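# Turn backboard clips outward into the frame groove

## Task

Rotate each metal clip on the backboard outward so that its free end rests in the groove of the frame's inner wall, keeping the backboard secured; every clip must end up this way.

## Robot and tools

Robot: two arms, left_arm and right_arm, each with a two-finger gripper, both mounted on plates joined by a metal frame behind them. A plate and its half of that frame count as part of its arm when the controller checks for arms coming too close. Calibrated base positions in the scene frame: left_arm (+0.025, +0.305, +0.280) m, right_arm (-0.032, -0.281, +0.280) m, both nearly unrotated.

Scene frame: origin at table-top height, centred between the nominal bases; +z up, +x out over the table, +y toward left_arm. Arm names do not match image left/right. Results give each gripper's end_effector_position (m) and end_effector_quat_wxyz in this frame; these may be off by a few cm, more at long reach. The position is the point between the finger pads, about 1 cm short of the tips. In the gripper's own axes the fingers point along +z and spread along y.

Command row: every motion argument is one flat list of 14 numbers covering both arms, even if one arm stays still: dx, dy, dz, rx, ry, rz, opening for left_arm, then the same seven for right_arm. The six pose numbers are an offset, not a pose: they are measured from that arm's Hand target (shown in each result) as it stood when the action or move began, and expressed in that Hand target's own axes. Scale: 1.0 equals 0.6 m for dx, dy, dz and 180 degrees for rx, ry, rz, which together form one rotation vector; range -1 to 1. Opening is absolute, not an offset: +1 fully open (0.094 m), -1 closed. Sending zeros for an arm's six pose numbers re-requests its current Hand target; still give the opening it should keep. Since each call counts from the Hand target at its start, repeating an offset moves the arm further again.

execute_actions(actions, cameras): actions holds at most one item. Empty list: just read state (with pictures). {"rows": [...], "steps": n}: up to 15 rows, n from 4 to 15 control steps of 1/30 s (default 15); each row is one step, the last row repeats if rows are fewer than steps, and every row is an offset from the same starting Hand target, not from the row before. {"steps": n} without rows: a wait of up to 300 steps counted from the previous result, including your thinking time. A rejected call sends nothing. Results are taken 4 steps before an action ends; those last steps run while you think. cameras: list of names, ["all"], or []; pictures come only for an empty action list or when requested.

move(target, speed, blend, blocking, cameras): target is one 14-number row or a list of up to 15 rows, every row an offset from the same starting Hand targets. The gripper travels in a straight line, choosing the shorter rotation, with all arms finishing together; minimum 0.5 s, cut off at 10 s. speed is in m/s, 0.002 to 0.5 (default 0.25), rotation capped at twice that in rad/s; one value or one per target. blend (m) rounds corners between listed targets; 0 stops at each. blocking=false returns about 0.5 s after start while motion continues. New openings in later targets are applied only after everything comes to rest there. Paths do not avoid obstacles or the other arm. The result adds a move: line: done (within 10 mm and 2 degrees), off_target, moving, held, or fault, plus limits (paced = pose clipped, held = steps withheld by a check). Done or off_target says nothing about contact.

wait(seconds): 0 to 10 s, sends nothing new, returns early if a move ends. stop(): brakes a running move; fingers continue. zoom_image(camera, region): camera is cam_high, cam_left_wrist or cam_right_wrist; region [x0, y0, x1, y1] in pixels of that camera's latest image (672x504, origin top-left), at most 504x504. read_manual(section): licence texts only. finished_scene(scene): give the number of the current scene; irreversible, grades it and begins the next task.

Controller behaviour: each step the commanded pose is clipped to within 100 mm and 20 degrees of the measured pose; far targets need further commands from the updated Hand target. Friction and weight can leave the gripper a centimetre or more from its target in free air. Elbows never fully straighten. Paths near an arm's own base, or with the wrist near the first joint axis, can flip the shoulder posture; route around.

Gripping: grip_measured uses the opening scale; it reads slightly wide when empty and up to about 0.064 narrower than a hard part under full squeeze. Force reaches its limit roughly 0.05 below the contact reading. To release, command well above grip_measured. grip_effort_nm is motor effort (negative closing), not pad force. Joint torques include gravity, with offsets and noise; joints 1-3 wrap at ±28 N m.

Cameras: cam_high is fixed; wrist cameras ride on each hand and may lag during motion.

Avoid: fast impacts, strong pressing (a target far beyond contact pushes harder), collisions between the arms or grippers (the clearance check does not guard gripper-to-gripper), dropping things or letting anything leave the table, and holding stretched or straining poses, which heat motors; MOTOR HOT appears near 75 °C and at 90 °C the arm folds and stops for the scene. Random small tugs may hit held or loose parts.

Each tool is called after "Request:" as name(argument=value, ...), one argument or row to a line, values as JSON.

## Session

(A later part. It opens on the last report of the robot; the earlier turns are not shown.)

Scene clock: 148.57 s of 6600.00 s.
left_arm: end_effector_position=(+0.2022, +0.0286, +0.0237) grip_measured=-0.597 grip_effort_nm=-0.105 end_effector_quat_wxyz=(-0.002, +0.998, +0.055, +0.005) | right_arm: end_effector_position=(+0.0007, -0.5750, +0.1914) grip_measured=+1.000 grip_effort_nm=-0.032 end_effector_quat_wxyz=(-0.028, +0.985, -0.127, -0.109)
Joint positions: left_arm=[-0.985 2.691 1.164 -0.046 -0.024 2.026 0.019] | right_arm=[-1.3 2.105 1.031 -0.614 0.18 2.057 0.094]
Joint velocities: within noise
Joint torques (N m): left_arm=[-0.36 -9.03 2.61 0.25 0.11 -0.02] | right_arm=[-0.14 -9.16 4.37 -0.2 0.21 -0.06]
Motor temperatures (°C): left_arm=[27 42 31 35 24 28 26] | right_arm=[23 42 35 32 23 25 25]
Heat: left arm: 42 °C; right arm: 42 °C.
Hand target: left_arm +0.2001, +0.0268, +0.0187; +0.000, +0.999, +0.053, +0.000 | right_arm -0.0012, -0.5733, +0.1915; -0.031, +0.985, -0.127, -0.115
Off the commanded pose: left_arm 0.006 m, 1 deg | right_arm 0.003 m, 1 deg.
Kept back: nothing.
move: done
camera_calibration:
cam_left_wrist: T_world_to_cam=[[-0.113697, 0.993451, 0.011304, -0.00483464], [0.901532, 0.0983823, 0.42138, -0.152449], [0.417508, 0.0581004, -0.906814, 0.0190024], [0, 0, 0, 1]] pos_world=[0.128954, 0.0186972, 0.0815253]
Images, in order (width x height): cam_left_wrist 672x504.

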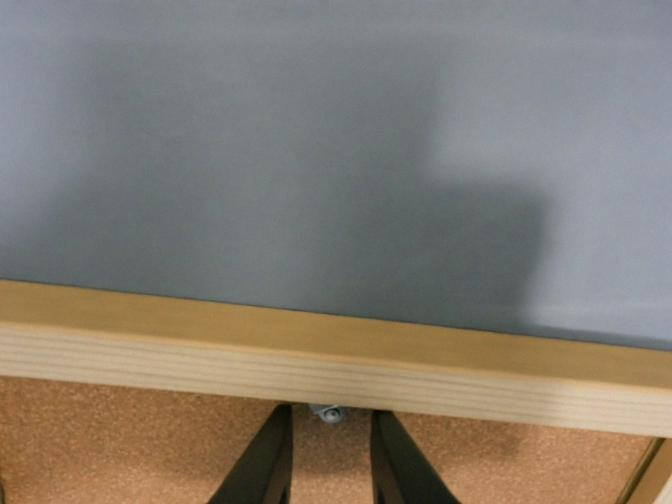

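Request:
move(
  target=[-0.012,0,0.001,0,0,0,-0.6,0,0,0,0,0,0,1],
  speed=0.05,
  cameras=["cam_left_wrist"],
)

Request:
zoom_image(
  camera="cam_left_wrist",
  region=[220, 340, 460, 484],
)

Scene clock: 149.50 s of 6600.00 s.
left_arm: end_effector_position=(+0.2010, +0.0232, +0.0238) grip_measured=-0.597 grip_effort_nm=-0.115 end_effector_quat_wxyz=(+0.004, +0.999, +0.053, +0.009) | right_arm: end_effector_position=(+0.0007, -0.5750, +0.1914) grip_measured=+1.000 grip_effort_nm=-0.037 end_effector_quat_wxyz=(-0.028, +0.985, -0.127, -0.109)
Joint positions: left_arm=[-0.997 2.691 1.164 -0.031 -0.025 2.018 0.019] | right_arm=[-1.3 2.105 1.031 -0.614 0.18 2.057 0.094]
Joint velocities: within noise
Joint torques (N m): left_arm=[-0.92 -9.14 1.61 0.25 0.12 -0.13] | right_arm=[-0.1 -9.16 4.27 -0.21 0.21 0.01]
Motor temperatures (°C): left_arm=[27 42 31 35 24 28 26] | right_arm=[23 42 35 32 23 25 25]
Heat: left arm: 42 °C; right arm: 42 °C.
Hand target: left_arm +0.1929, +0.0260, +0.0181; +0.000, +0.999, +0.053, +0.000 | right_arm -0.0012, -0.5733, +0.1915; -0.031, +0.985, -0.127, -0.115
Off the commanded pose: left_arm 0.010 m, 1 deg | right_arm 0.003 m, 1 deg.
Kept back: nothing.
move: done
camera_calibration:
cam_left_wrist: T_world_to_cam=[[-0.109022, 0.994036, -0.00269145, -0.000214475], [0.898153, 0.0996653, 0.428239, -0.150391], [0.425953, 0.0442701, -0.903661, 0.0184419], [0, 0, 0, 1]] pos_world=[0.127195, 0.0143855, 0.081068]
Images, in order (width x height): cam_left_wrist 672x504.

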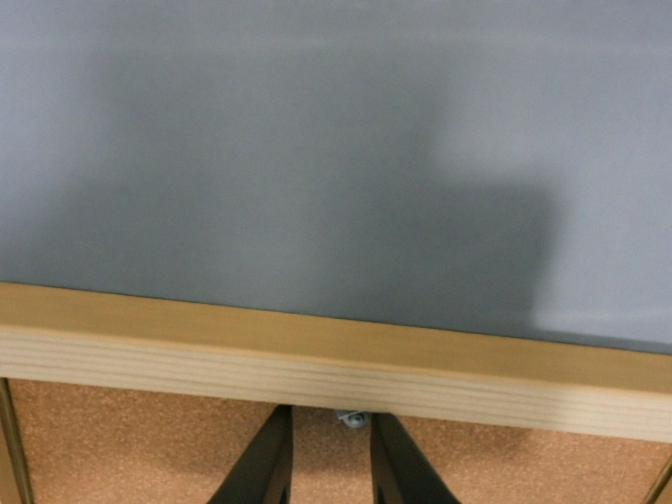

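Scaled by 2.100 from the camera's 672x504 image, which has a finer 960x720 frame.

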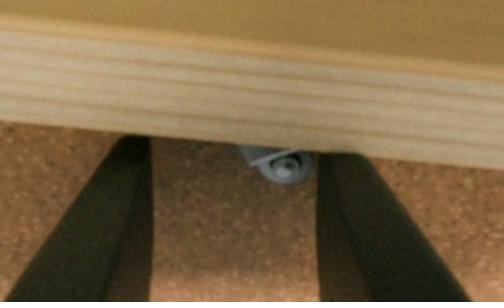

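Request:
move(
  target=[-0.0012,-0.0202,0.003,0,0,0,-0.6,0,0,0,0,0,0,1],
  speed=0.05,
  cameras=["cam_left_wrist"],
)

Request:
zoom_image(
  camera="cam_left_wrist",
  region=[220, 340, 460, 484],
)

Scene clock: 150.43 s of 6600.00 s.
left_arm: end_effector_position=(+0.2008, +0.0249, +0.0218) grip_measured=-0.598 grip_effort_nm=-0.105 end_effector_quat_wxyz=(+0.014, +0.998, +0.054, +0.017) | right_arm: end_effector_position=(+0.0007, -0.5750, +0.1914) grip_measured=+1.000 grip_effort_nm=-0.037 end_effector_quat_wxyz=(-0.028, +0.985, -0.127, -0.109)
Joint positions: left_arm=[-0.997 2.691 1.133 0.025 -0.029 2.018 0.019] | right_arm=[-1.3 2.105 1.031 -0.614 0.18 2.057 0.094]
Joint velocities: within noise
Joint torques (N m): left_arm=[0.13 -9.39 0.34 0.17 0.15 0.01] | right_arm=[-0.24 -9.07 4.34 -0.18 0.18 -0.02]
Motor temperatures (°C): left_arm=[27 41 30 35 24 28 26] | right_arm=[23 42 34 32 23 25 25]
Heat: left arm: 41 °C; right arm: 42 °C.
Hand target: left_arm +0.1911, +0.0378, +0.0163; +0.000, +0.999, +0.053, +0.000 | right_arm -0.0012, -0.5733, +0.1915; -0.031, +0.985, -0.127, -0.115
Off the commanded pose: left_arm 0.017 m, 2 deg | right_arm 0.003 m, 1 deg.
Kept back: nothing.
move: off_target (left_arm)
camera_calibration:
cam_left_wrist: T_world_to_cam=[[-0.110384, 0.99362, -0.0231137, -0.00121356], [0.891009, 0.109235, 0.440648, -0.148676], [0.440362, 0.0280458, -0.897382, 0.0140489], [0, 0, 0, 1]] pos_world=[0.126151, 0.0170524, 0.0780932]
Images, in order (width x height): cam_left_wrist 672x504.

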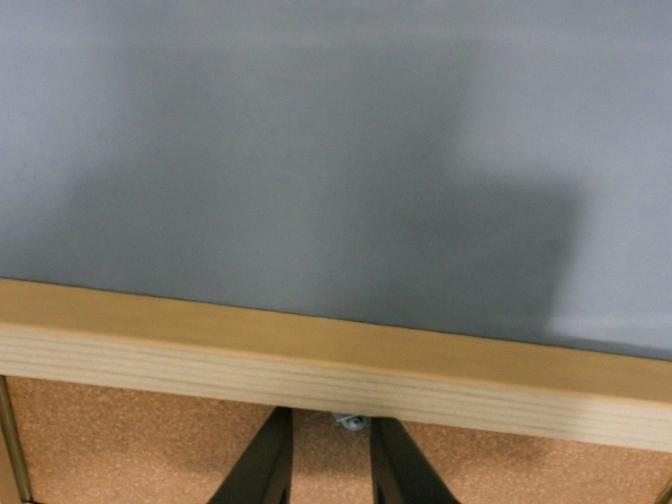

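Scaled by 2.100 from the camera's 672x504 image, which has a finer 960x720 frame.

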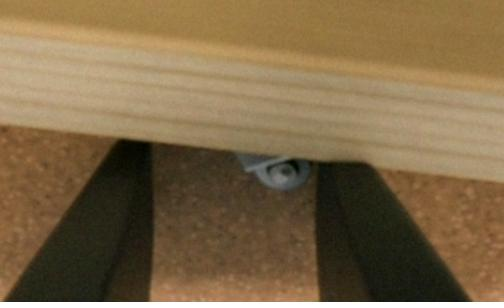

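Request:
move(
  target=[
    [0,0,0,0,0,0,-0.72,0,0,0,0,0,0,1],
    [0,0,0,0,0,0,-0.80,0,0,0,0,0,0,1],
    [0,0,0,0,0,0,-0.86,0,0,0,0,0,0,1],
    [0,0,0,0,0,0,-0.90,0,0,0,0,0,0,1],
  ],
  speed=0.05,
  cameras=["cam_left_wrist"],
)

Request:
zoom_image(
  camera="cam_left_wrist",
  region=[220, 340, 460, 484],
)

Scene clock: 154.97 s of 6600.00 s.
left_arm: end_effector_position=(+0.2007, +0.0293, +0.0215) grip_measured=-0.892 grip_effort_nm=-0.398 end_effector_quat_wxyz=(+0.008, +0.998, +0.055, +0.017) | right_arm: end_effector_position=(+0.0007, -0.5750, +0.1914) grip_measured=+1.000 grip_effort_nm=-0.027 end_effector_quat_wxyz=(-0.028, +0.985, -0.127, -0.109)
Joint positions: left_arm=[-0.994 2.691 1.128 0.019 -0.036 2.018 0.005] | right_arm=[-1.3 2.105 1.031 -0.614 0.18 2.057 0.094]
Joint velocities: within noise
Joint torques (N m): left_arm=[-0.1 -9.33 0.61 0.23 0.23 0] | right_arm=[-0.05 -9.2 4.37 -0.2 0.22 0.01]
Motor temperatures (°C): left_arm=[27 41 30 35 24 28 26] | right_arm=[23 42 34 32 23 25 25]
Heat: left arm: 41 °C; right arm: 42 °C.
Hand target: left_arm +0.1910, +0.0379, +0.0163; +0.000, +0.999, +0.053, +0.000 | right_arm -0.0012, -0.5733, +0.1915; -0.031, +0.985, -0.127, -0.115
Off the commanded pose: left_arm 0.014 m, 2 deg | right_arm 0.003 m, 1 deg.
Kept back: nothing.
move: off_target (left_arm); target 2's new opening was sent with left_arm's hand 0.016 m and 2 deg from that target; target 3's new opening was sent with left_arm's hand 0.014 m and 2 deg from that target; target 4's new opening was sent with left_arm's hand 0.014 m and 2 deg from that target
camera_calibration:
cam_left_wrist: T_world_to_cam=[[-0.113515, 0.993481, -0.0104893, -0.00523802], [0.890595, 0.106427, 0.442169, -0.148758], [0.440403, 0.040851, -0.89687, 0.0132473], [0, 0, 0, 1]] pos_world=[0.126054, 0.0204946, 0.0776022]
Images, in order (width x height): cam_left_wrist 672x504.

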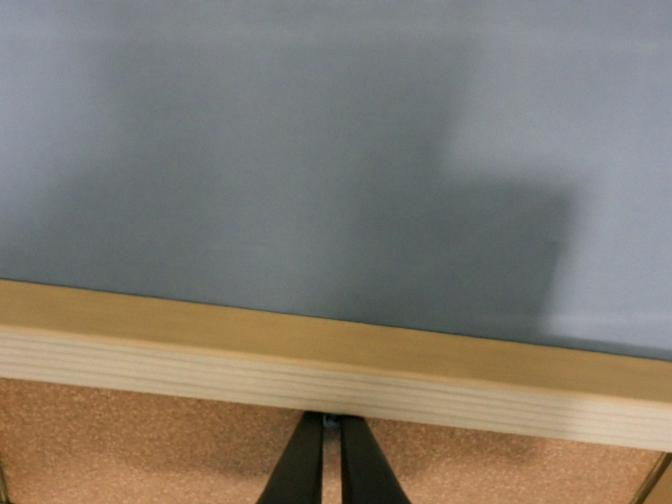

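Scaled by 2.100 from the camera's 672x504 image, which has a finer 960x720 frame.

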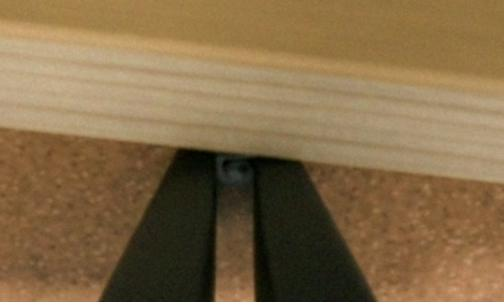

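Request:
move(
  target=[
    [0,0,0,0,0,0,-0.55,0,0,0,0,0,0,1],
    [0.008,0.008,-0.03,0,0,0,-0.5,0,0,0,0,0,0,1],
    [0.0146,0.016,-0.12,0,0,0,-0.45,0,0,0,0,0,0,1],
  ],
  speed=0.1,
  cameras=["cam_left_wrist"],
)

Request:
zoom_image(
  camera="cam_left_wrist",
  region=[240, 220, 420, 350],
)

Scene clock: 158.73 s of 6600.00 s.
left_arm: end_effector_position=(+0.2032, +0.0247, +0.0836) grip_measured=-0.453 grip_effort_nm=0.159 end_effector_quat_wxyz=(+0.004, +0.999, +0.053, +0.009) | right_arm: end_effector_position=(+0.0007, -0.5750, +0.1914) grip_measured=+1.000 grip_effort_nm=-0.042 end_effector_quat_wxyz=(-0.028, +0.985, -0.127, -0.109)
Joint positions: left_arm=[-0.991 2.474 1.077 -0.163 -0.025 2.025 0.026] | right_arm=[-1.3 2.105 1.031 -0.614 0.18 2.057 0.094]
Joint velocities: within noise
Joint torques (N m): left_arm=[0.36 -12.08 1.46 0.05 0.11 0.02] | right_arm=[-0.05 -9.09 4.33 -0.17 0.22 0]
Motor temperatures (°C): left_arm=[27 41 30 35 24 28 26] | right_arm=[23 42 34 32 23 25 25]
Heat: left arm: 41 °C; right arm: 42 °C.
Hand target: left_arm +0.2006, +0.0294, +0.0882; +0.000, +0.999, +0.053, +0.000 | right_arm -0.0012, -0.5733, +0.1915; -0.031, +0.985, -0.127, -0.115
Off the commanded pose: left_arm 0.007 m, 1 deg | right_arm 0.003 m, 1 deg.
Kept back: nothing.
move: done
camera_calibration:
cam_left_wrist: T_world_to_cam=[[-0.10862, 0.994083, -0.000805353, -0.00156609], [0.89863, 0.0985364, 0.427498, -0.178161], [0.425048, 0.0457111, -0.904016, 0.0716551], [0, 0, 0, 1]] pos_world=[0.129474, 0.0158367, 0.14094]
Images, in order (width x height): cam_left_wrist 672x504.

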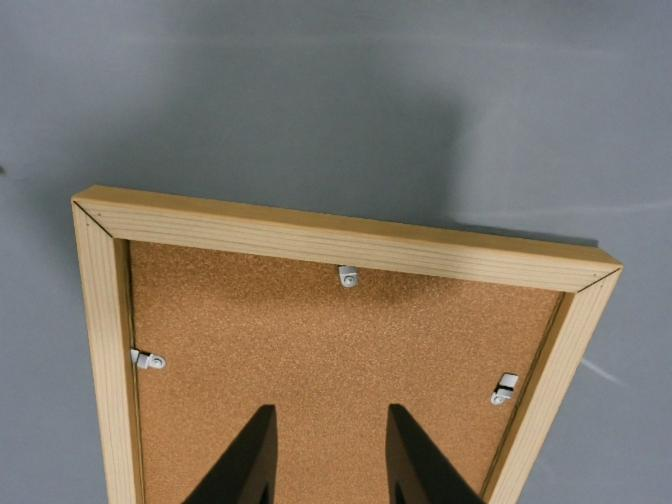

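Scaled by 2.800 from the camera's 672x504 image, which has a finer 960x720 frame.

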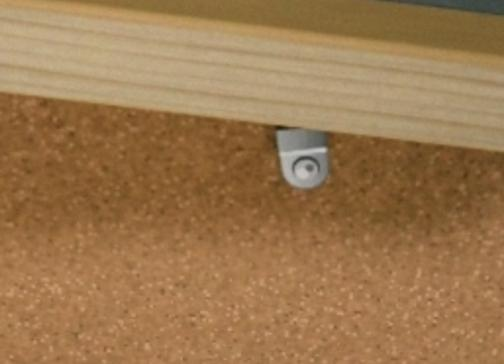

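Request:
move(
  target=[0.0587,-0.096,-0.103,0,0,-0.692,-0.74,0,0,0,0,0,0,1],
  speed=0.5,
  cameras=[],
)

Scene clock: 162.20 s of 6600.00 s.
left_arm: end_effector_position=(+0.2312, +0.0883, +0.1447) grip_measured=-0.737 grip_effort_nm=-0.110 end_effector_quat_wxyz=(+0.001, +0.424, +0.906, +0.002) | right_arm: end_effector_position=(+0.0007, -0.5750, +0.1914) grip_measured=+1.000 grip_effort_nm=-0.037 end_effector_quat_wxyz=(-0.028, +0.985, -0.127, -0.109)
Joint positions: left_arm=[-0.797 2.197 0.903 -0.277 -0.019 0.059 0.012] | right_arm=[-1.3 2.105 1.031 -0.614 0.18 2.057 0.094]
Joint velocities: within noise
Joint torques (N m): left_arm=[0.13 -11.12 2.02 0.1 0.05 -0.1] | right_arm=[-0.09 -8.95 4.26 -0.17 0.18 -0.01]
Motor temperatures (°C): left_arm=[27 41 30 34 24 28 26] | right_arm=[23 42 34 32 23 25 25]
Heat: left arm: 41 °C; right arm: 42 °C.
Hand target: left_arm +0.2296, +0.0903, +0.1501; +0.000, +0.418, +0.909, +0.000 | right_arm -0.0012, -0.5733, +0.1915; -0.031, +0.985, -0.127, -0.115
Off the commanded pose: left_arm 0.006 m, 1 deg | right_arm 0.003 m, 1 deg.
Kept back: nothing.
move: done
No camera images: "cameras" was empty.

Request:
move(
  target=[-0.0288,0.02,0.1167,0,0,-0.675,-0.74,0,0,0,0,0,0,1],
  speed=0.5,
  cameras=["cam_left_wrist"],
)

Scene clock: 165.33 s of 6600.00 s.
left_arm: end_effector_position=(+0.2466, +0.0857, +0.0839) grip_measured=-0.737 grip_effort_nm=-0.110 end_effector_quat_wxyz=(-0.003, -0.583, +0.812, +0.000) | right_arm: end_effector_position=(+0.0007, -0.5750, +0.1914) grip_measured=+1.000 grip_effort_nm=-0.042 end_effector_quat_wxyz=(-0.028, +0.985, -0.127, -0.109)
Joint positions: left_arm=[-0.758 2.444 0.999 -0.128 -0.008 -2.023 0.012] | right_arm=[-1.3 2.105 1.031 -0.614 0.18 2.057 0.094]
Joint velocities: within noise
Joint torques (N m): left_arm=[0.03 -8.31 3.18 0.26 -0.07 -0.12] | right_arm=[-0.02 -9.07 4.34 -0.2 0.2 0.01]
Motor temperatures (°C): left_arm=[27 41 30 34 24 28 26] | right_arm=[23 42 34 32 23 25 25]
Heat: left arm: 41 °C; right arm: 42 °C.
Hand target: left_arm +0.2499, +0.0850, +0.0801; +0.000, -0.588, +0.809, +0.000 | right_arm -0.0012, -0.5733, +0.1915; -0.031, +0.985, -0.127, -0.115
Off the commanded pose: left_arm 0.005 m, 1 deg | right_arm 0.003 m, 1 deg.
Kept back: nothing.
move: done
camera_calibration:
cam_left_wrist: T_world_to_cam=[[0.948541, -0.31664, 0.00296561, -0.20616], [-0.289114, -0.862189, 0.415984, 0.152854], [-0.12916, -0.395435, -0.909367, 0.225661], [0, 0, 0, 1]] pos_world=[0.26889, 0.155745, 0.142235]
Images, in order (width x height): cam_left_wrist 672x504.

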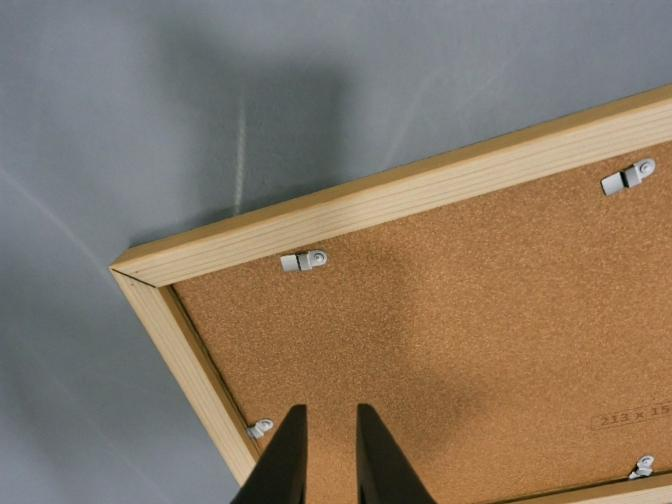

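Request:
move(
  target=[0.0071,0.008,0.0667,0,0,0,-0.74,0,0,0,0,0,0,1],
  speed=0.12,
  cameras=["cam_left_wrist"],
)

Scene clock: 166.87 s of 6600.00 s.
left_arm: end_effector_position=(+0.2435, +0.0840, +0.0437) grip_measured=-0.737 grip_effort_nm=-0.110 end_effector_quat_wxyz=(-0.003, -0.588, +0.809, +0.000) | right_arm: end_effector_position=(+0.0007, -0.5750, +0.1914) grip_measured=+1.000 grip_effort_nm=-0.037 end_effector_quat_wxyz=(-0.028, +0.985, -0.127, -0.109)
Joint positions: left_arm=[-0.767 2.595 1.049 -0.026 -0.008 -2.043 0.012] | right_arm=[-1.3 2.105 1.031 -0.614 0.18 2.057 0.094]
Joint velocities: within noise
Joint torques (N m): left_arm=[-0.61 -8.77 2.41 0.28 -0.07 -0.11] | right_arm=[-0.13 -8.95 4.31 -0.15 0.21 -0.03]
Motor temperatures (°C): left_arm=[27 41 30 34 24 28 26] | right_arm=[23 42 34 32 23 25 25]
Heat: left arm: 41 °C; right arm: 42 °C.
Hand target: left_arm +0.2441, +0.0824, +0.0400; +0.000, -0.589, +0.808, +0.000 | right_arm -0.0012, -0.5733, +0.1915; -0.031, +0.985, -0.127, -0.115
Off the commanded pose: left_arm 0.004 m, 0 deg | right_arm 0.003 m, 1 deg.
Kept back: nothing.
move: done
camera_calibration:
cam_left_wrist: T_world_to_cam=[[0.95187, -0.306484, 0.00333288, -0.205339], [-0.280011, -0.865126, 0.416115, 0.165245], [-0.124649, -0.397021, -0.909306, 0.186988], [0, 0, 0, 1]] pos_world=[0.265034, 0.154263, 0.101952]
Images, in order (width x height): cam_left_wrist 672x504.

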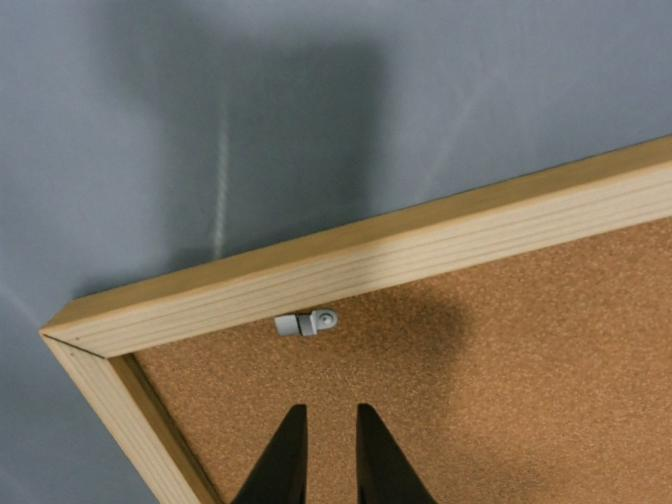

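Request:
move(
  target=[0.0,0.0047,0.0345,0,0,0,-0.74,0,0,0,0,0,0,1],
  speed=0.08,
  cameras=["cam_left_wrist"],
)

Scene clock: 168.33 s of 6600.00 s.
left_arm: end_effector_position=(+0.2419, +0.0842, +0.0236) grip_measured=-0.737 grip_effort_nm=-0.115 end_effector_quat_wxyz=(-0.003, -0.588, +0.809, -0.001) | right_arm: end_effector_position=(+0.0007, -0.5750, +0.1914) grip_measured=+1.000 grip_effort_nm=-0.037 end_effector_quat_wxyz=(-0.028, +0.985, -0.127, -0.109)
Joint positions: left_arm=[-0.769 2.67 1.076 0.023 -0.008 -2.047 0.012] | right_arm=[-1.3 2.105 1.031 -0.614 0.18 2.057 0.094]
Joint velocities: within noise
Joint torques (N m): left_arm=[-0.66 -8.72 2.14 0.26 -0.07 -0.11] | right_arm=[-0.06 -9.13 4.27 -0.18 0.19 0.01]
Motor temperatures (°C): left_arm=[27 41 30 34 24 28 26] | right_arm=[23 42 34 32 23 25 25]
Heat: left arm: 41 °C; right arm: 42 °C.
Hand target: left_arm +0.2414, +0.0833, +0.0193; +0.000, -0.589, +0.808, +0.000 | right_arm -0.0012, -0.5733, +0.1915; -0.031, +0.985, -0.127, -0.115
Off the commanded pose: left_arm 0.004 m, 0 deg | right_arm 0.003 m, 1 deg.
Kept back: nothing.
move: done
camera_calibration:
cam_left_wrist: T_world_to_cam=[[0.952223, -0.305357, 0.00537713, -0.20382], [-0.27967, -0.864776, 0.41707, 0.173238], [-0.122705, -0.398647, -0.908858, 0.1683], [0, 0, 0, 1]] pos_world=[0.263183, 0.154667, 0.0818042]
Images, in order (width x height): cam_left_wrist 672x504.

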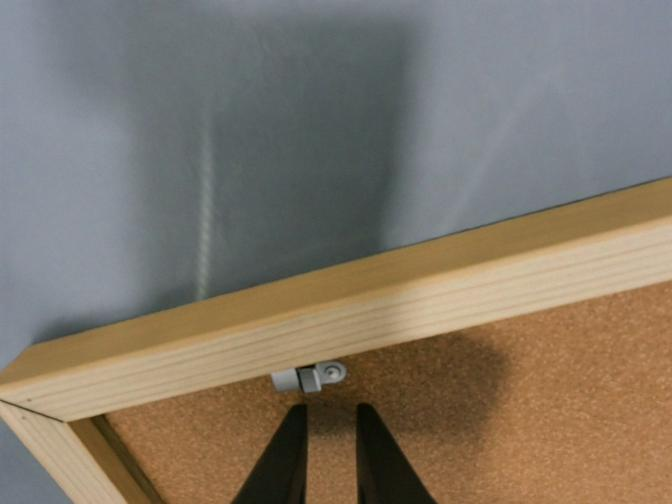

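Request:
move(
  target=[-0.02,0.0,0.0,0,0,0,-0.74,0,0,0,0,0,0,1],
  speed=0.05,
  cameras=["cam_left_wrist"],
)

Scene clock: 171.03 s of 6600.00 s.
left_arm: end_effector_position=(+0.2506, +0.0866, +0.0235) grip_measured=-0.737 grip_effort_nm=-0.110 end_effector_quat_wxyz=(-0.001, -0.591, +0.807, -0.010) | right_arm: end_effector_position=(+0.0007, -0.5750, +0.1914) grip_measured=+1.000 grip_effort_nm=-0.032 end_effector_quat_wxyz=(-0.028, +0.985, -0.127, -0.109)
Joint positions: left_arm=[-0.744 2.67 1.076 0.042 -0.008 -2.027 0.012] | right_arm=[-1.3 2.105 1.031 -0.614 0.18 2.057 0.094]
Joint velocities: within noise
Joint torques (N m): left_arm=[0.1 -9.17 0.38 0.3 -0.07 0.05] | right_arm=[-0.01 -9.1 4.26 -0.19 0.18 -0.04]
Motor temperatures (°C): left_arm=[27 40 30 34 24 28 26] | right_arm=[23 42 34 32 23 25 25]
Heat: left arm: 40 °C; right arm: 42 °C.
Hand target: left_arm +0.2451, +0.0948, +0.0193; +0.000, -0.588, +0.809, +0.000 | right_arm -0.0012, -0.5733, +0.1915; -0.031, +0.985, -0.127, -0.115
Off the commanded pose: left_arm 0.011 m, 1 deg | right_arm 0.003 m, 1 deg.
Kept back: nothing.
move: off_target (left_arm)
camera_calibration:
cam_left_wrist: T_world_to_cam=[[0.953963, -0.299122, 0.0219169, -0.212811], [-0.279776, -0.861169, 0.424397, 0.177324], [-0.108072, -0.410991, -0.905211, 0.167585], [0, 0, 0, 1]] pos_world=[0.270736, 0.157926, 0.081108]
Images, in order (width x height): cam_left_wrist 672x504.

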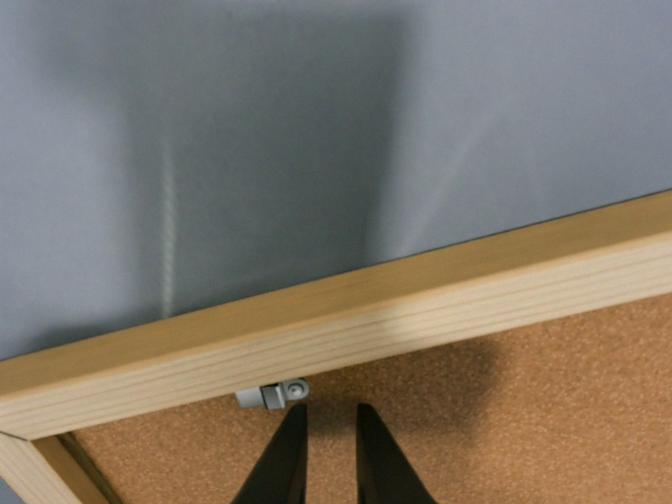

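Request:
move(
  target=[0.0095,0.0169,0.0,0,0,0,-0.74,0,0,0,0,0,0,1],
  speed=0.05,
  cameras=["cam_left_wrist"],
)

Scene clock: 172.20 s of 6600.00 s.
left_arm: end_effector_position=(+0.2436, +0.0867, +0.0222) grip_measured=-0.738 grip_effort_nm=-0.100 end_effector_quat_wxyz=(+0.004, -0.588, +0.809, -0.014) | right_arm: end_effector_position=(+0.0007, -0.5750, +0.1914) grip_measured=+1.000 grip_effort_nm=-0.027 end_effector_quat_wxyz=(-0.028, +0.985, -0.127, -0.109)
Joint positions: left_arm=[-0.765 2.67 1.047 0.08 -0.018 -2.042 0.012] | right_arm=[-1.3 2.105 1.031 -0.614 0.18 2.057 0.094]
Joint velocities: within noise
Joint torques (N m): left_arm=[-0.76 -9.37 0.36 0.19 0.03 -0.11] | right_arm=[-0.1 -8.95 4.33 -0.22 0.17 0.01]
Motor temperatures (°C): left_arm=[27 40 30 34 24 28 26] | right_arm=[23 42 34 32 23 25 25]
Heat: left arm: 40 °C; right arm: 42 °C.
Hand target: left_arm +0.2338, +0.0923, +0.0193; +0.000, -0.588, +0.809, -0.001 | right_arm -0.0012, -0.5733, +0.1915; -0.031, +0.985, -0.127, -0.115
Off the commanded pose: left_arm 0.012 m, 2 deg | right_arm 0.003 m, 1 deg.
Kept back: nothing.
move: off_target (left_arm)
camera_calibration:
cam_left_wrist: T_world_to_cam=[[0.951631, -0.305342, 0.034132, -0.205281], [-0.290836, -0.859416, 0.420499, 0.178603], [-0.0990623, -0.410086, -0.906651, 0.163375], [0, 0, 0, 1]] pos_world=[0.26348, 0.157811, 0.0800288]
Images, in order (width x height): cam_left_wrist 672x504.

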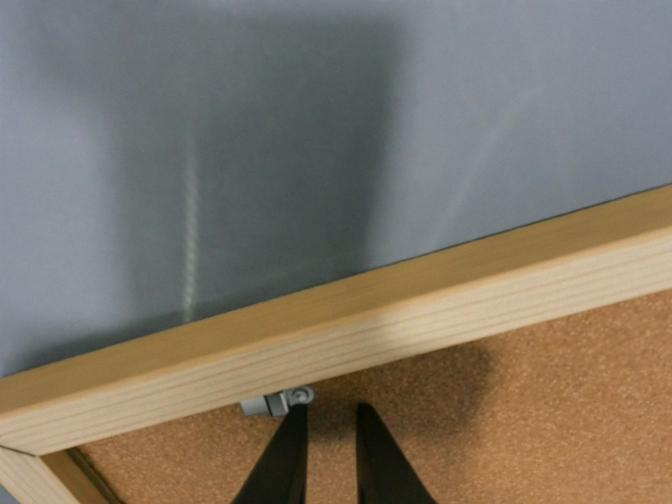

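Request:
move(
  target=[
    [0.0038,-0.0184,-0.0433,0,0,0,-0.74,0,0,0,0,0,0,1],
    [0.0267,-0.0383,-0.026,0,0,0,-0.74,0,0,0,0,0,0,1],
    [0.0067,-0.001,-0.0195,0,0,0,-0.74,0,0,0,0,0,0,1],
  ],
  speed=0.08,
  cameras=["cam_left_wrist"],
)

Scene clock: 174.93 s of 6600.00 s.
left_arm: end_effector_position=(+0.2380, +0.0856, +0.0353) grip_measured=-0.738 grip_effort_nm=-0.100 end_effector_quat_wxyz=(+0.002, -0.587, +0.809, -0.006) | right_arm: end_effector_position=(+0.0007, -0.5750, +0.1914) grip_measured=+1.000 grip_effort_nm=-0.032 end_effector_quat_wxyz=(-0.028, +0.985, -0.127, -0.109)
Joint positions: left_arm=[-0.78 2.619 1.026 0.034 -0.015 -2.055 0.012] | right_arm=[-1.3 2.105 1.031 -0.614 0.18 2.057 0.094]
Joint velocities: within noise
Joint torques (N m): left_arm=[-0.5 -8.73 1.05 0.26 0.01 -0.11] | right_arm=[0.03 -9.26 4.26 -0.18 0.22 -0.04]
Motor temperatures (°C): left_arm=[27 40 30 34 24 28 26] | right_arm=[23 42 34 32 23 25 25]
Heat: left arm: 40 °C; right arm: 42 °C.
Hand target: left_arm +0.2330, +0.0884, +0.0311; +0.000, -0.588, +0.809, +0.000 | right_arm -0.0012, -0.5733, +0.1915; -0.031, +0.985, -0.127, -0.115
Off the commanded pose: left_arm 0.007 m, 1 deg | right_arm 0.003 m, 1 deg.
Kept back: nothing.
move: done
camera_calibration:
cam_left_wrist: T_world_to_cam=[[0.951548, -0.306957, 0.0182906, -0.199953], [-0.286442, -0.86318, 0.415779, 0.169927], [-0.111838, -0.400872, -0.909282, 0.176639], [0, 0, 0, 1]] pos_world=[0.258694, 0.15611, 0.0936199]
Images, in order (width x height): cam_left_wrist 672x504.

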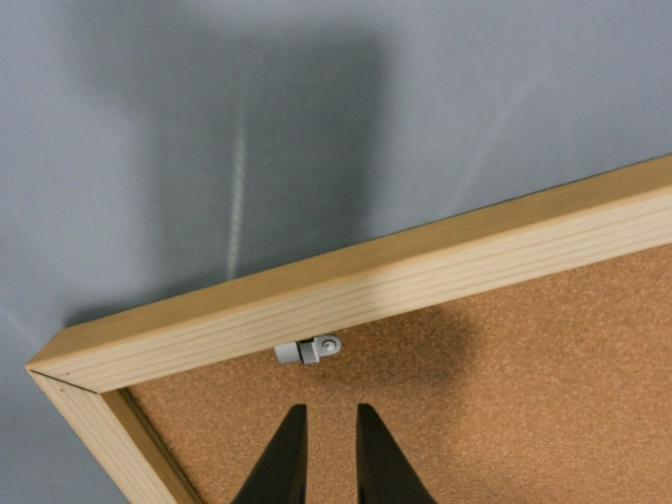

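Request:
move(
  target=[0.0042,0.0021,0.0205,0,0,0,-0.74,0,0,0,0,0,0,1],
  speed=0.06,
  cameras=["cam_left_wrist"],
)

Scene clock: 176.07 s of 6600.00 s.
left_arm: end_effector_position=(+0.2327, +0.0876, +0.0230) grip_measured=-0.738 grip_effort_nm=-0.100 end_effector_quat_wxyz=(+0.001, -0.588, +0.809, -0.001) | right_arm: end_effector_position=(+0.0007, -0.5750, +0.1914) grip_measured=+1.000 grip_effort_nm=-0.032 end_effector_quat_wxyz=(-0.028, +0.985, -0.127, -0.109)
Joint positions: left_arm=[-0.787 2.665 1.037 0.059 -0.015 -2.064 0.012] | right_arm=[-1.3 2.105 1.031 -0.614 0.18 2.057 0.094]
Joint velocities: within noise
Joint torques (N m): left_arm=[-0.64 -8.49 1.89 0.28 0.01 -0.12] | right_arm=[-0.28 -8.94 4.33 -0.17 0.2 -0.02]
Motor temperatures (°C): left_arm=[27 40 30 34 24 28 26] | right_arm=[23 42 34 32 23 25 25]
Heat: left arm: 40 °C; right arm: 42 °C.
Hand target: left_arm +0.2310, +0.0863, +0.0187; +0.000, -0.588, +0.809, +0.000 | right_arm -0.0012, -0.5733, +0.1915; -0.031, +0.985, -0.127, -0.115
Off the commanded pose: left_arm 0.005 m, 0 deg | right_arm 0.003 m, 1 deg.
Kept back: nothing.
move: done
camera_calibration:
cam_left_wrist: T_world_to_cam=[[0.951951, -0.306087, 0.00995903, -0.194066], [-0.282842, -0.866259, 0.41182, 0.174839], [-0.117426, -0.394849, -0.911211, 0.166474], [0, 0, 0, 1]] pos_world=[0.253742, 0.157787, 0.0816234]
Images, in order (width x height): cam_left_wrist 672x504.

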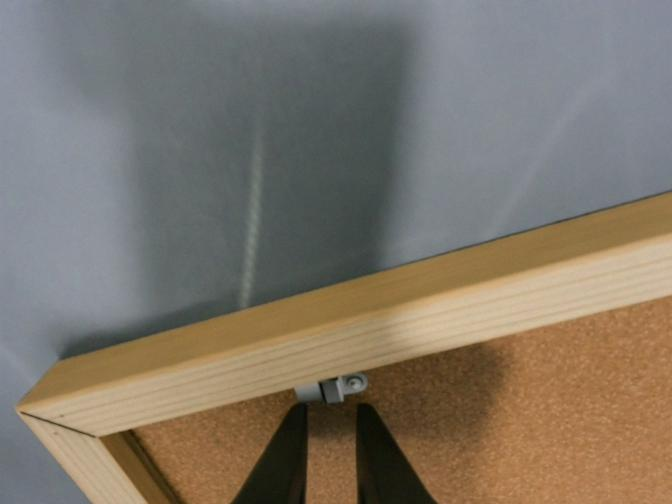

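Request:
move(
  target=[-0.0117,-0.0063,0.0,0,0,0,-0.74,0,0,0,0,0,0,1],
  speed=0.06,
  cameras=["cam_left_wrist"],
)

Scene clock: 177.13 s of 6600.00 s.
left_arm: end_effector_position=(+0.2363, +0.0910, +0.0229) grip_measured=-0.738 grip_effort_nm=-0.100 end_effector_quat_wxyz=(+0.001, -0.590, +0.807, -0.001) | right_arm: end_effector_position=(+0.0007, -0.5750, +0.1914) grip_measured=+1.000 grip_effort_nm=-0.037 end_effector_quat_wxyz=(-0.028, +0.985, -0.127, -0.109)
Joint positions: left_arm=[-0.771 2.665 1.037 0.06 -0.015 -2.053 0.012] | right_arm=[-1.3 2.105 1.031 -0.614 0.18 2.057 0.094]
Joint velocities: within noise
Joint torques (N m): left_arm=[0.18 -8.53 1.89 0.26 0 0.02] | right_arm=[-0.12 -9.01 4.25 -0.21 0.15 -0.01]
Motor temperatures (°C): left_arm=[27 40 30 34 24 28 26] | right_arm=[23 42 34 32 23 25 25]
Heat: left arm: 40 °C; right arm: 42 °C.
Hand target: left_arm +0.2368, +0.0919, +0.0187; +0.000, -0.588, +0.809, +0.000 | right_arm -0.0012, -0.5733, +0.1915; -0.031, +0.985, -0.127, -0.115
Off the commanded pose: left_arm 0.004 m, 0 deg | right_arm 0.003 m, 1 deg.
Kept back: nothing.
move: done
camera_calibration:
cam_left_wrist: T_world_to_cam=[[0.953687, -0.30063, 0.0100904, -0.197317], [-0.277923, -0.867828, 0.411866, 0.177811], [-0.115063, -0.395595, -0.911189, 0.167688], [0, 0, 0, 1]] pos_world=[0.256891, 0.161327, 0.0815518]
Images, in order (width x height): cam_left_wrist 672x504.

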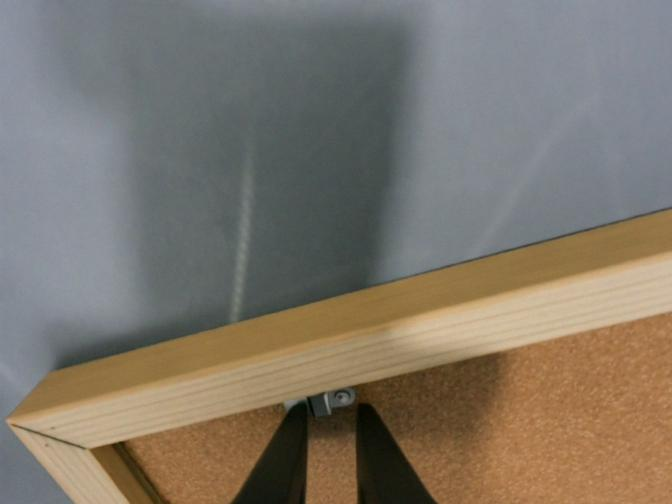

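Request:
move(
  target=[-0.012,0.0013,0.0,0,0,0,-0.74,0,0,0,0,0,0,1],
  speed=0.06,
  cameras=["cam_left_wrist"],
)

Request:
zoom_image(
  camera="cam_left_wrist",
  region=[220, 340, 460, 484],
)

Scene clock: 178.07 s of 6600.00 s.
left_arm: end_effector_position=(+0.2394, +0.0926, +0.0229) grip_measured=-0.738 grip_effort_nm=-0.100 end_effector_quat_wxyz=(-0.003, -0.589, +0.808, -0.004) | right_arm: end_effector_position=(+0.0007, -0.5750, +0.1914) grip_measured=+1.000 grip_effort_nm=-0.037 end_effector_quat_wxyz=(-0.028, +0.985, -0.127, -0.109)
Joint positions: left_arm=[-0.754 2.665 1.037 0.064 -0.006 -2.034 0.012] | right_arm=[-1.3 2.105 1.031 -0.614 0.18 2.057 0.094]
Joint velocities: within noise
Joint torques (N m): left_arm=[0.44 -8.79 0.59 0.35 -0.1 0.02] | right_arm=[0.05 -9.07 4.29 -0.18 0.17 -0.01]
Motor temperatures (°C): left_arm=[27 40 30 34 24 28 26] | right_arm=[23 42 34 32 23 25 25]
Heat: left arm: 40 °C; right arm: 42 °C.
Hand target: left_arm +0.2383, +0.0990, +0.0187; +0.000, -0.588, +0.809, +0.000 | right_arm -0.0012, -0.5733, +0.1915; -0.031, +0.985, -0.127, -0.115
Off the commanded pose: left_arm 0.008 m, 1 deg | right_arm 0.003 m, 1 deg.
Kept back: nothing.
move: done
camera_calibration:
cam_left_wrist: T_world_to_cam=[[0.952921, -0.303063, 0.0096839, -0.199407], [-0.278747, -0.863002, 0.421341, 0.179642], [-0.119336, -0.404205, -0.90685, 0.170354], [0, 0, 0, 1]] pos_world=[0.260423, 0.163456, 0.0807263]
Images, in order (width x height): cam_left_wrist 672x504.

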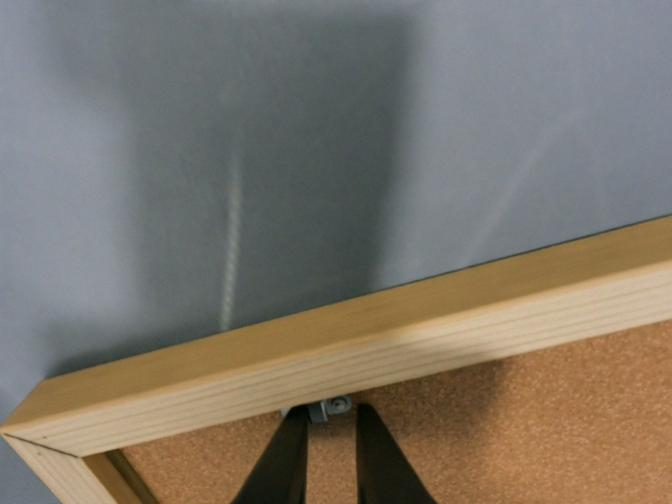

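Scaled by 2.100 from the camera's 672x504 image, which has a finer 960x720 frame.

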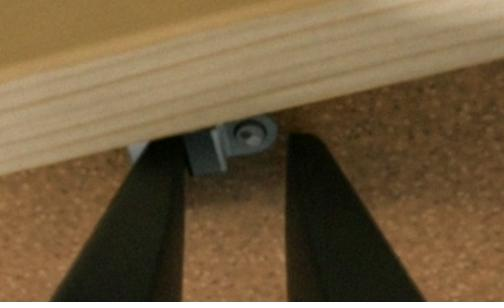

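Request:
move(
  target=[-0.0091,0.0065,0.0,0,0,0,-0.74,0,0,0,0,0,0,1],
  speed=0.05,
  cameras=["cam_left_wrist"],
)

Request:
zoom_image(
  camera="cam_left_wrist",
  region=[220, 340, 460, 484],
)

Scene clock: 179.00 s of 6600.00 s.
left_arm: end_effector_position=(+0.2396, +0.0959, +0.0220) grip_measured=-0.738 grip_effort_nm=-0.100 end_effector_quat_wxyz=(-0.004, -0.588, +0.808, -0.010) | right_arm: end_effector_position=(+0.0007, -0.5750, +0.1914) grip_measured=+1.000 grip_effort_nm=-0.037 end_effector_quat_wxyz=(-0.028, +0.985, -0.127, -0.109)
Joint positions: left_arm=[-0.744 2.665 1.016 0.098 -0.003 -2.022 0.012] | right_arm=[-1.3 2.105 1.031 -0.614 0.18 2.057 0.094]
Joint velocities: within noise
Joint torques (N m): left_arm=[0.53 -9.03 0.17 0.27 -0.12 0.02] | right_arm=[-0.1 -9.05 4.33 -0.19 0.24 -0.01]
Motor temperatures (°C): left_arm=[27 40 30 34 24 28 26] | right_arm=[23 42 34 32 23 25 25]
Heat: left arm: 40 °C; right arm: 42 °C.
Hand target: left_arm +0.2363, +0.1054, +0.0187; +0.000, -0.588, +0.808, +0.000 | right_arm -0.0012, -0.5733, +0.1915; -0.031, +0.985, -0.127, -0.115
Off the commanded pose: left_arm 0.011 m, 1 deg | right_arm 0.003 m, 1 deg.
Kept back: nothing.
move: off_target (left_arm)
camera_calibration:
cam_left_wrist: T_world_to_cam=[[0.952396, -0.30423, 0.0196462, -0.198578], [-0.282924, -0.858011, 0.428685, 0.1832], [-0.113562, -0.413836, -0.903241, 0.170311], [0, 0, 0, 1]] pos_world=[0.260297, 0.167255, 0.079198]
Images, in order (width x height): cam_left_wrist 672x504.

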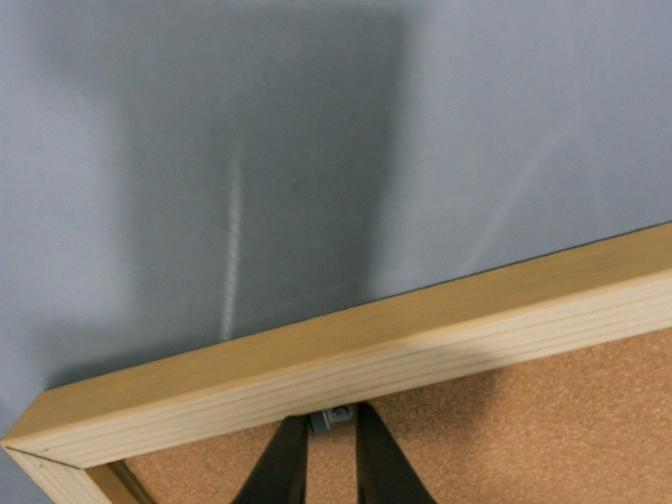

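Scaled by 2.100 from the camera's 672x504 image, which has a finer 960x720 frame.

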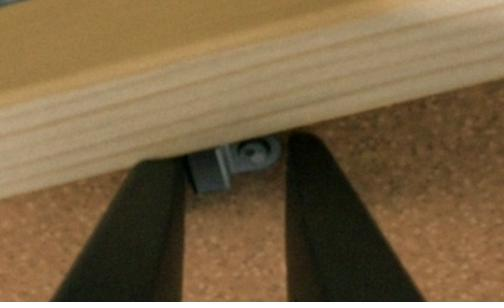

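Request:
move(
  target=[-0.008,0.002,-0.006,0,0,0,-0.74,0,0,0,0,0,0,1],
  speed=0.05,
  cameras=["cam_left_wrist"],
)

Request:
zoom_image(
  camera="cam_left_wrist",
  region=[220, 340, 460, 484],
)

Scene clock: 180.07 s of 6600.00 s.
left_arm: end_effector_position=(+0.2394, +0.0962, +0.0221) grip_measured=-0.738 grip_effort_nm=-0.100 end_effector_quat_wxyz=(-0.010, -0.587, +0.809, -0.018) | right_arm: end_effector_position=(+0.0007, -0.5750, +0.1914) grip_measured=+1.000 grip_effort_nm=-0.032 end_effector_quat_wxyz=(-0.028, +0.985, -0.127, -0.109)
Joint positions: left_arm=[-0.735 2.663 1 0.125 0.012 -2.01 0.012] | right_arm=[-1.3 2.105 1.031 -0.614 0.18 2.057 0.094]
Joint velocities: within noise
Joint torques (N m): left_arm=[0.77 -10.15 -0.13 0.11 -0.28 0.04] | right_arm=[0.01 -8.92 4.44 -0.19 0.17 -0.01]
Motor temperatures (°C): left_arm=[27 39 30 34 24 28 26] | right_arm=[23 42 34 31 23 25 25]
Heat: left arm: 39 °C; right arm: 42 °C.
Hand target: left_arm +0.2366, +0.1102, +0.0224; +0.000, -0.588, +0.809, +0.000 | right_arm -0.0012, -0.5733, +0.1915; -0.031, +0.985, -0.127, -0.115
Off the commanded pose: left_arm 0.014 m, 2 deg | right_arm 0.003 m, 1 deg.
Kept back: nothing.
move: off_target (left_arm)
camera_calibration:
cam_left_wrist: T_world_to_cam=[[0.951406, -0.306871, 0.0256158, -0.197944], [-0.285686, -0.84855, 0.445361, 0.182821], [-0.114932, -0.431038, -0.894984, 0.172337], [0, 0, 0, 1]] pos_world=[0.260362, 0.168673, 0.0778876]
Images, in order (width x height): cam_left_wrist 672x504.

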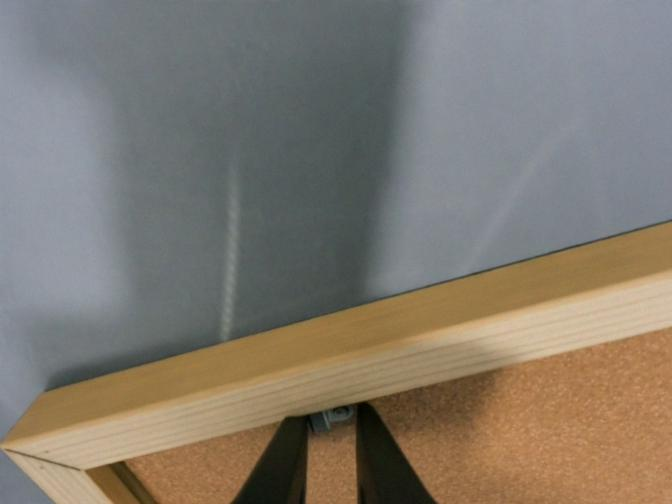

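Scaled by 2.100 from the camera's 672x504 image, which has a finer 960x720 frame.

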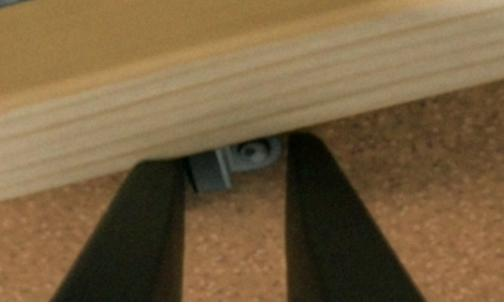

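Request:
move(
  target=[
    [0.0218,-0.012,-0.046,0,0,0,-0.74,0,0,0,0,0,0,1],
    [0.0402,-0.0233,-0.046,0,0,0,-0.74,0,0,0,0,0,0,1],
    [0.034,-0.0153,-0.03,0,0,0,-0.74,0,0,0,0,0,0,1],
  ],
  speed=0.1,
  cameras=["cam_left_wrist"],
)

Scene clock: 181.57 s of 6600.00 s.
left_arm: end_effector_position=(+0.2428, +0.0822, +0.0456) grip_measured=-0.738 grip_effort_nm=-0.100 end_effector_quat_wxyz=(-0.003, -0.586, +0.810, -0.012) | right_arm: end_effector_position=(+0.0007, -0.5750, +0.1914) grip_measured=+1.000 grip_effort_nm=-0.032 end_effector_quat_wxyz=(-0.028, +0.985, -0.127, -0.109)
Joint positions: left_arm=[-0.77 2.582 1.021 0.013 -0.003 -2.041 0.012] | right_arm=[-1.3 2.105 1.031 -0.614 0.18 2.057 0.094]
Joint velocities: within noise
Joint torques (N m): left_arm=[-0.27 -8.38 1.76 0.18 -0.09 -0.11] | right_arm=[-0.12 -9.02 4.29 -0.19 0.16 -0.02]
Motor temperatures (°C): left_arm=[27 40 30 34 24 28 26] | right_arm=[23 42 34 31 23 25 25]
Heat: left arm: 40 °C; right arm: 42 °C.
Hand target: left_arm +0.2391, +0.0880, +0.0404; +0.000, -0.588, +0.809, +0.000 | right_arm -0.0012, -0.5733, +0.1915; -0.031, +0.985, -0.127, -0.115
Off the commanded pose: left_arm 0.009 m, 1 deg | right_arm 0.003 m, 1 deg.
Kept back: nothing.
move: done
camera_calibration:
cam_left_wrist: T_world_to_cam=[[0.950243, -0.310657, 0.0230143, -0.205329], [-0.28996, -0.855095, 0.429809, 0.163702], [-0.113844, -0.415097, -0.902626, 0.186544], [0, 0, 0, 1]] pos_world=[0.263816, 0.153627, 0.102745]
Images, in order (width x height): cam_left_wrist 672x504.

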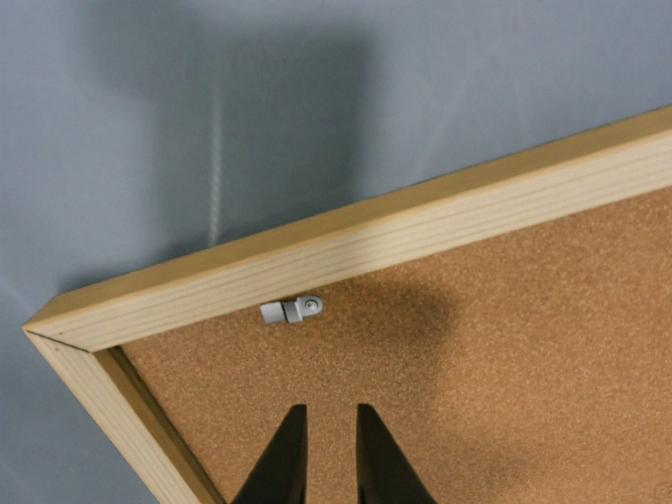

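Request:
move(
  target=[0.0032,-0.001,0.0375,0,0,0,-0.74,0,0,0,0,0,0,1],
  speed=0.08,
  cameras=["cam_left_wrist"],
)

Scene clock: 182.70 s of 6600.00 s.
left_arm: end_effector_position=(+0.2388, +0.0859, +0.0223) grip_measured=-0.738 grip_effort_nm=-0.095 end_effector_quat_wxyz=(-0.005, -0.587, +0.809, -0.002) | right_arm: end_effector_position=(+0.0007, -0.5750, +0.1914) grip_measured=+1.000 grip_effort_nm=-0.042 end_effector_quat_wxyz=(-0.028, +0.985, -0.127, -0.109)
Joint positions: left_arm=[-0.77 2.672 1.063 0.039 -0.004 -2.045 0.012] | right_arm=[-1.3 2.105 1.031 -0.614 0.18 2.057 0.094]
Joint velocities: within noise
Joint torques (N m): left_arm=[-0.51 -8.59 2.04 0.28 -0.11 -0.11] | right_arm=[-0.12 -9.06 4.34 -0.19 0.21 -0.01]
Motor temperatures (°C): left_arm=[27 40 30 34 24 28 26] | right_arm=[23 42 34 31 23 25 25]
Heat: left arm: 40 °C; right arm: 42 °C.
Hand target: left_arm +0.2391, +0.0861, +0.0179; +0.000, -0.588, +0.809, +0.000 | right_arm -0.0012, -0.5733, +0.1915; -0.031, +0.985, -0.127, -0.115
Off the commanded pose: left_arm 0.004 m, 1 deg | right_arm 0.003 m, 1 deg.
Kept back: nothing.
move: done
camera_calibration:
cam_left_wrist: T_world_to_cam=[[0.951652, -0.307151, 0.00414137, -0.200107], [-0.280296, -0.862773, 0.420781, 0.174256], [-0.12567, -0.401598, -0.907153, 0.168293], [0, 0, 0, 1]] pos_world=[0.260425, 0.156467, 0.0801725]
Images, in order (width x height): cam_left_wrist 672x504.

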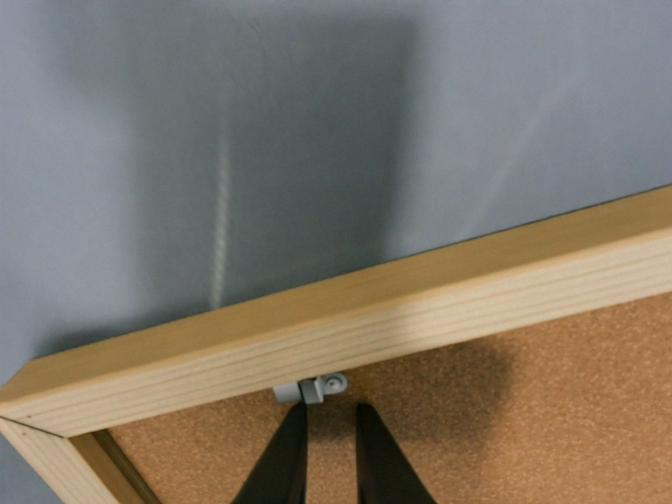

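Request:
move(
  target=[0.001,0.0,0.0055,0,0,0,-0.74,0,0,0,0,0,0,1],
  speed=0.04,
  cameras=["cam_left_wrist"],
)

Request:
zoom_image(
  camera="cam_left_wrist",
  region=[220, 340, 460, 484],
)

Scene clock: 183.63 s of 6600.00 s.
left_arm: end_effector_position=(+0.2400, +0.0846, +0.0215) grip_measured=-0.738 grip_effort_nm=-0.095 end_effector_quat_wxyz=(-0.004, -0.588, +0.809, -0.004) | right_arm: end_effector_position=(+0.0007, -0.5750, +0.1914) grip_measured=+1.000 grip_effort_nm=-0.037 end_effector_quat_wxyz=(-0.028, +0.985, -0.127, -0.109)
Joint positions: left_arm=[-0.77 2.675 1.067 0.043 -0.004 -2.047 0.012] | right_arm=[-1.3 2.105 1.031 -0.614 0.18 2.057 0.094]
Joint velocities: within noise
Joint torques (N m): left_arm=[-0.65 -7.84 2.3 0.29 -0.11 -0.11] | right_arm=[-0.12 -9.1 4.22 -0.2 0.21 0]
Motor temperatures (°C): left_arm=[27 40 30 34 24 28 26] | right_arm=[23 42 34 31 23 25 25]
Heat: left arm: 40 °C; right arm: 42 °C.
Hand target: left_arm +0.2389, +0.0855, +0.0145; +0.000, -0.588, +0.809, +0.000 | right_arm -0.0012, -0.5733, +0.1915; -0.031, +0.985, -0.127, -0.115
Off the commanded pose: left_arm 0.007 m, 1 deg | right_arm 0.003 m, 1 deg.
Kept back: nothing.
move: done
camera_calibration:
cam_left_wrist: T_world_to_cam=[[0.952235, -0.305256, 0.00818374, -0.202028], [-0.279948, -0.861957, 0.42268, 0.173656], [-0.121972, -0.404782, -0.906242, 0.166614], [0, 0, 0, 1]] pos_world=[0.261315, 0.155456, 0.0792456]
Images, in order (width x height): cam_left_wrist 672x504.

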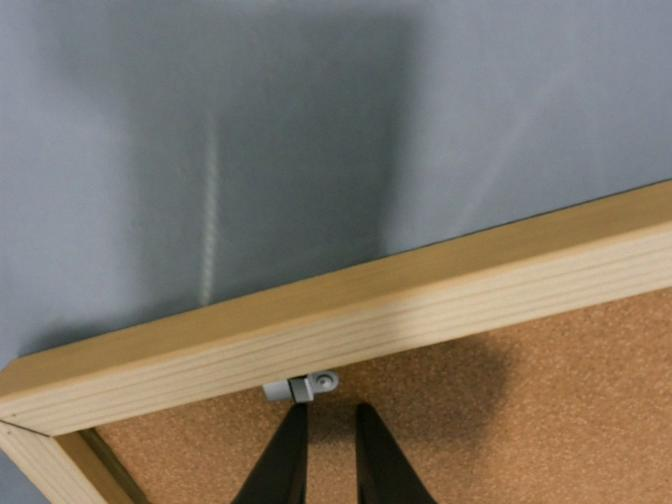

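Scaled by 2.100 from the camera's 672x504 image, which has a finer 960x720 frame.

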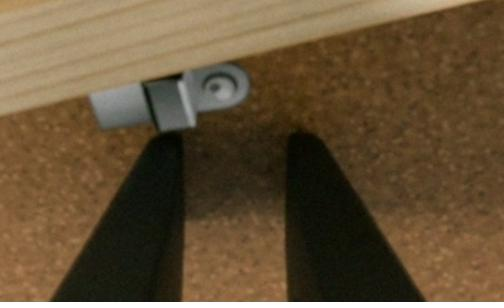

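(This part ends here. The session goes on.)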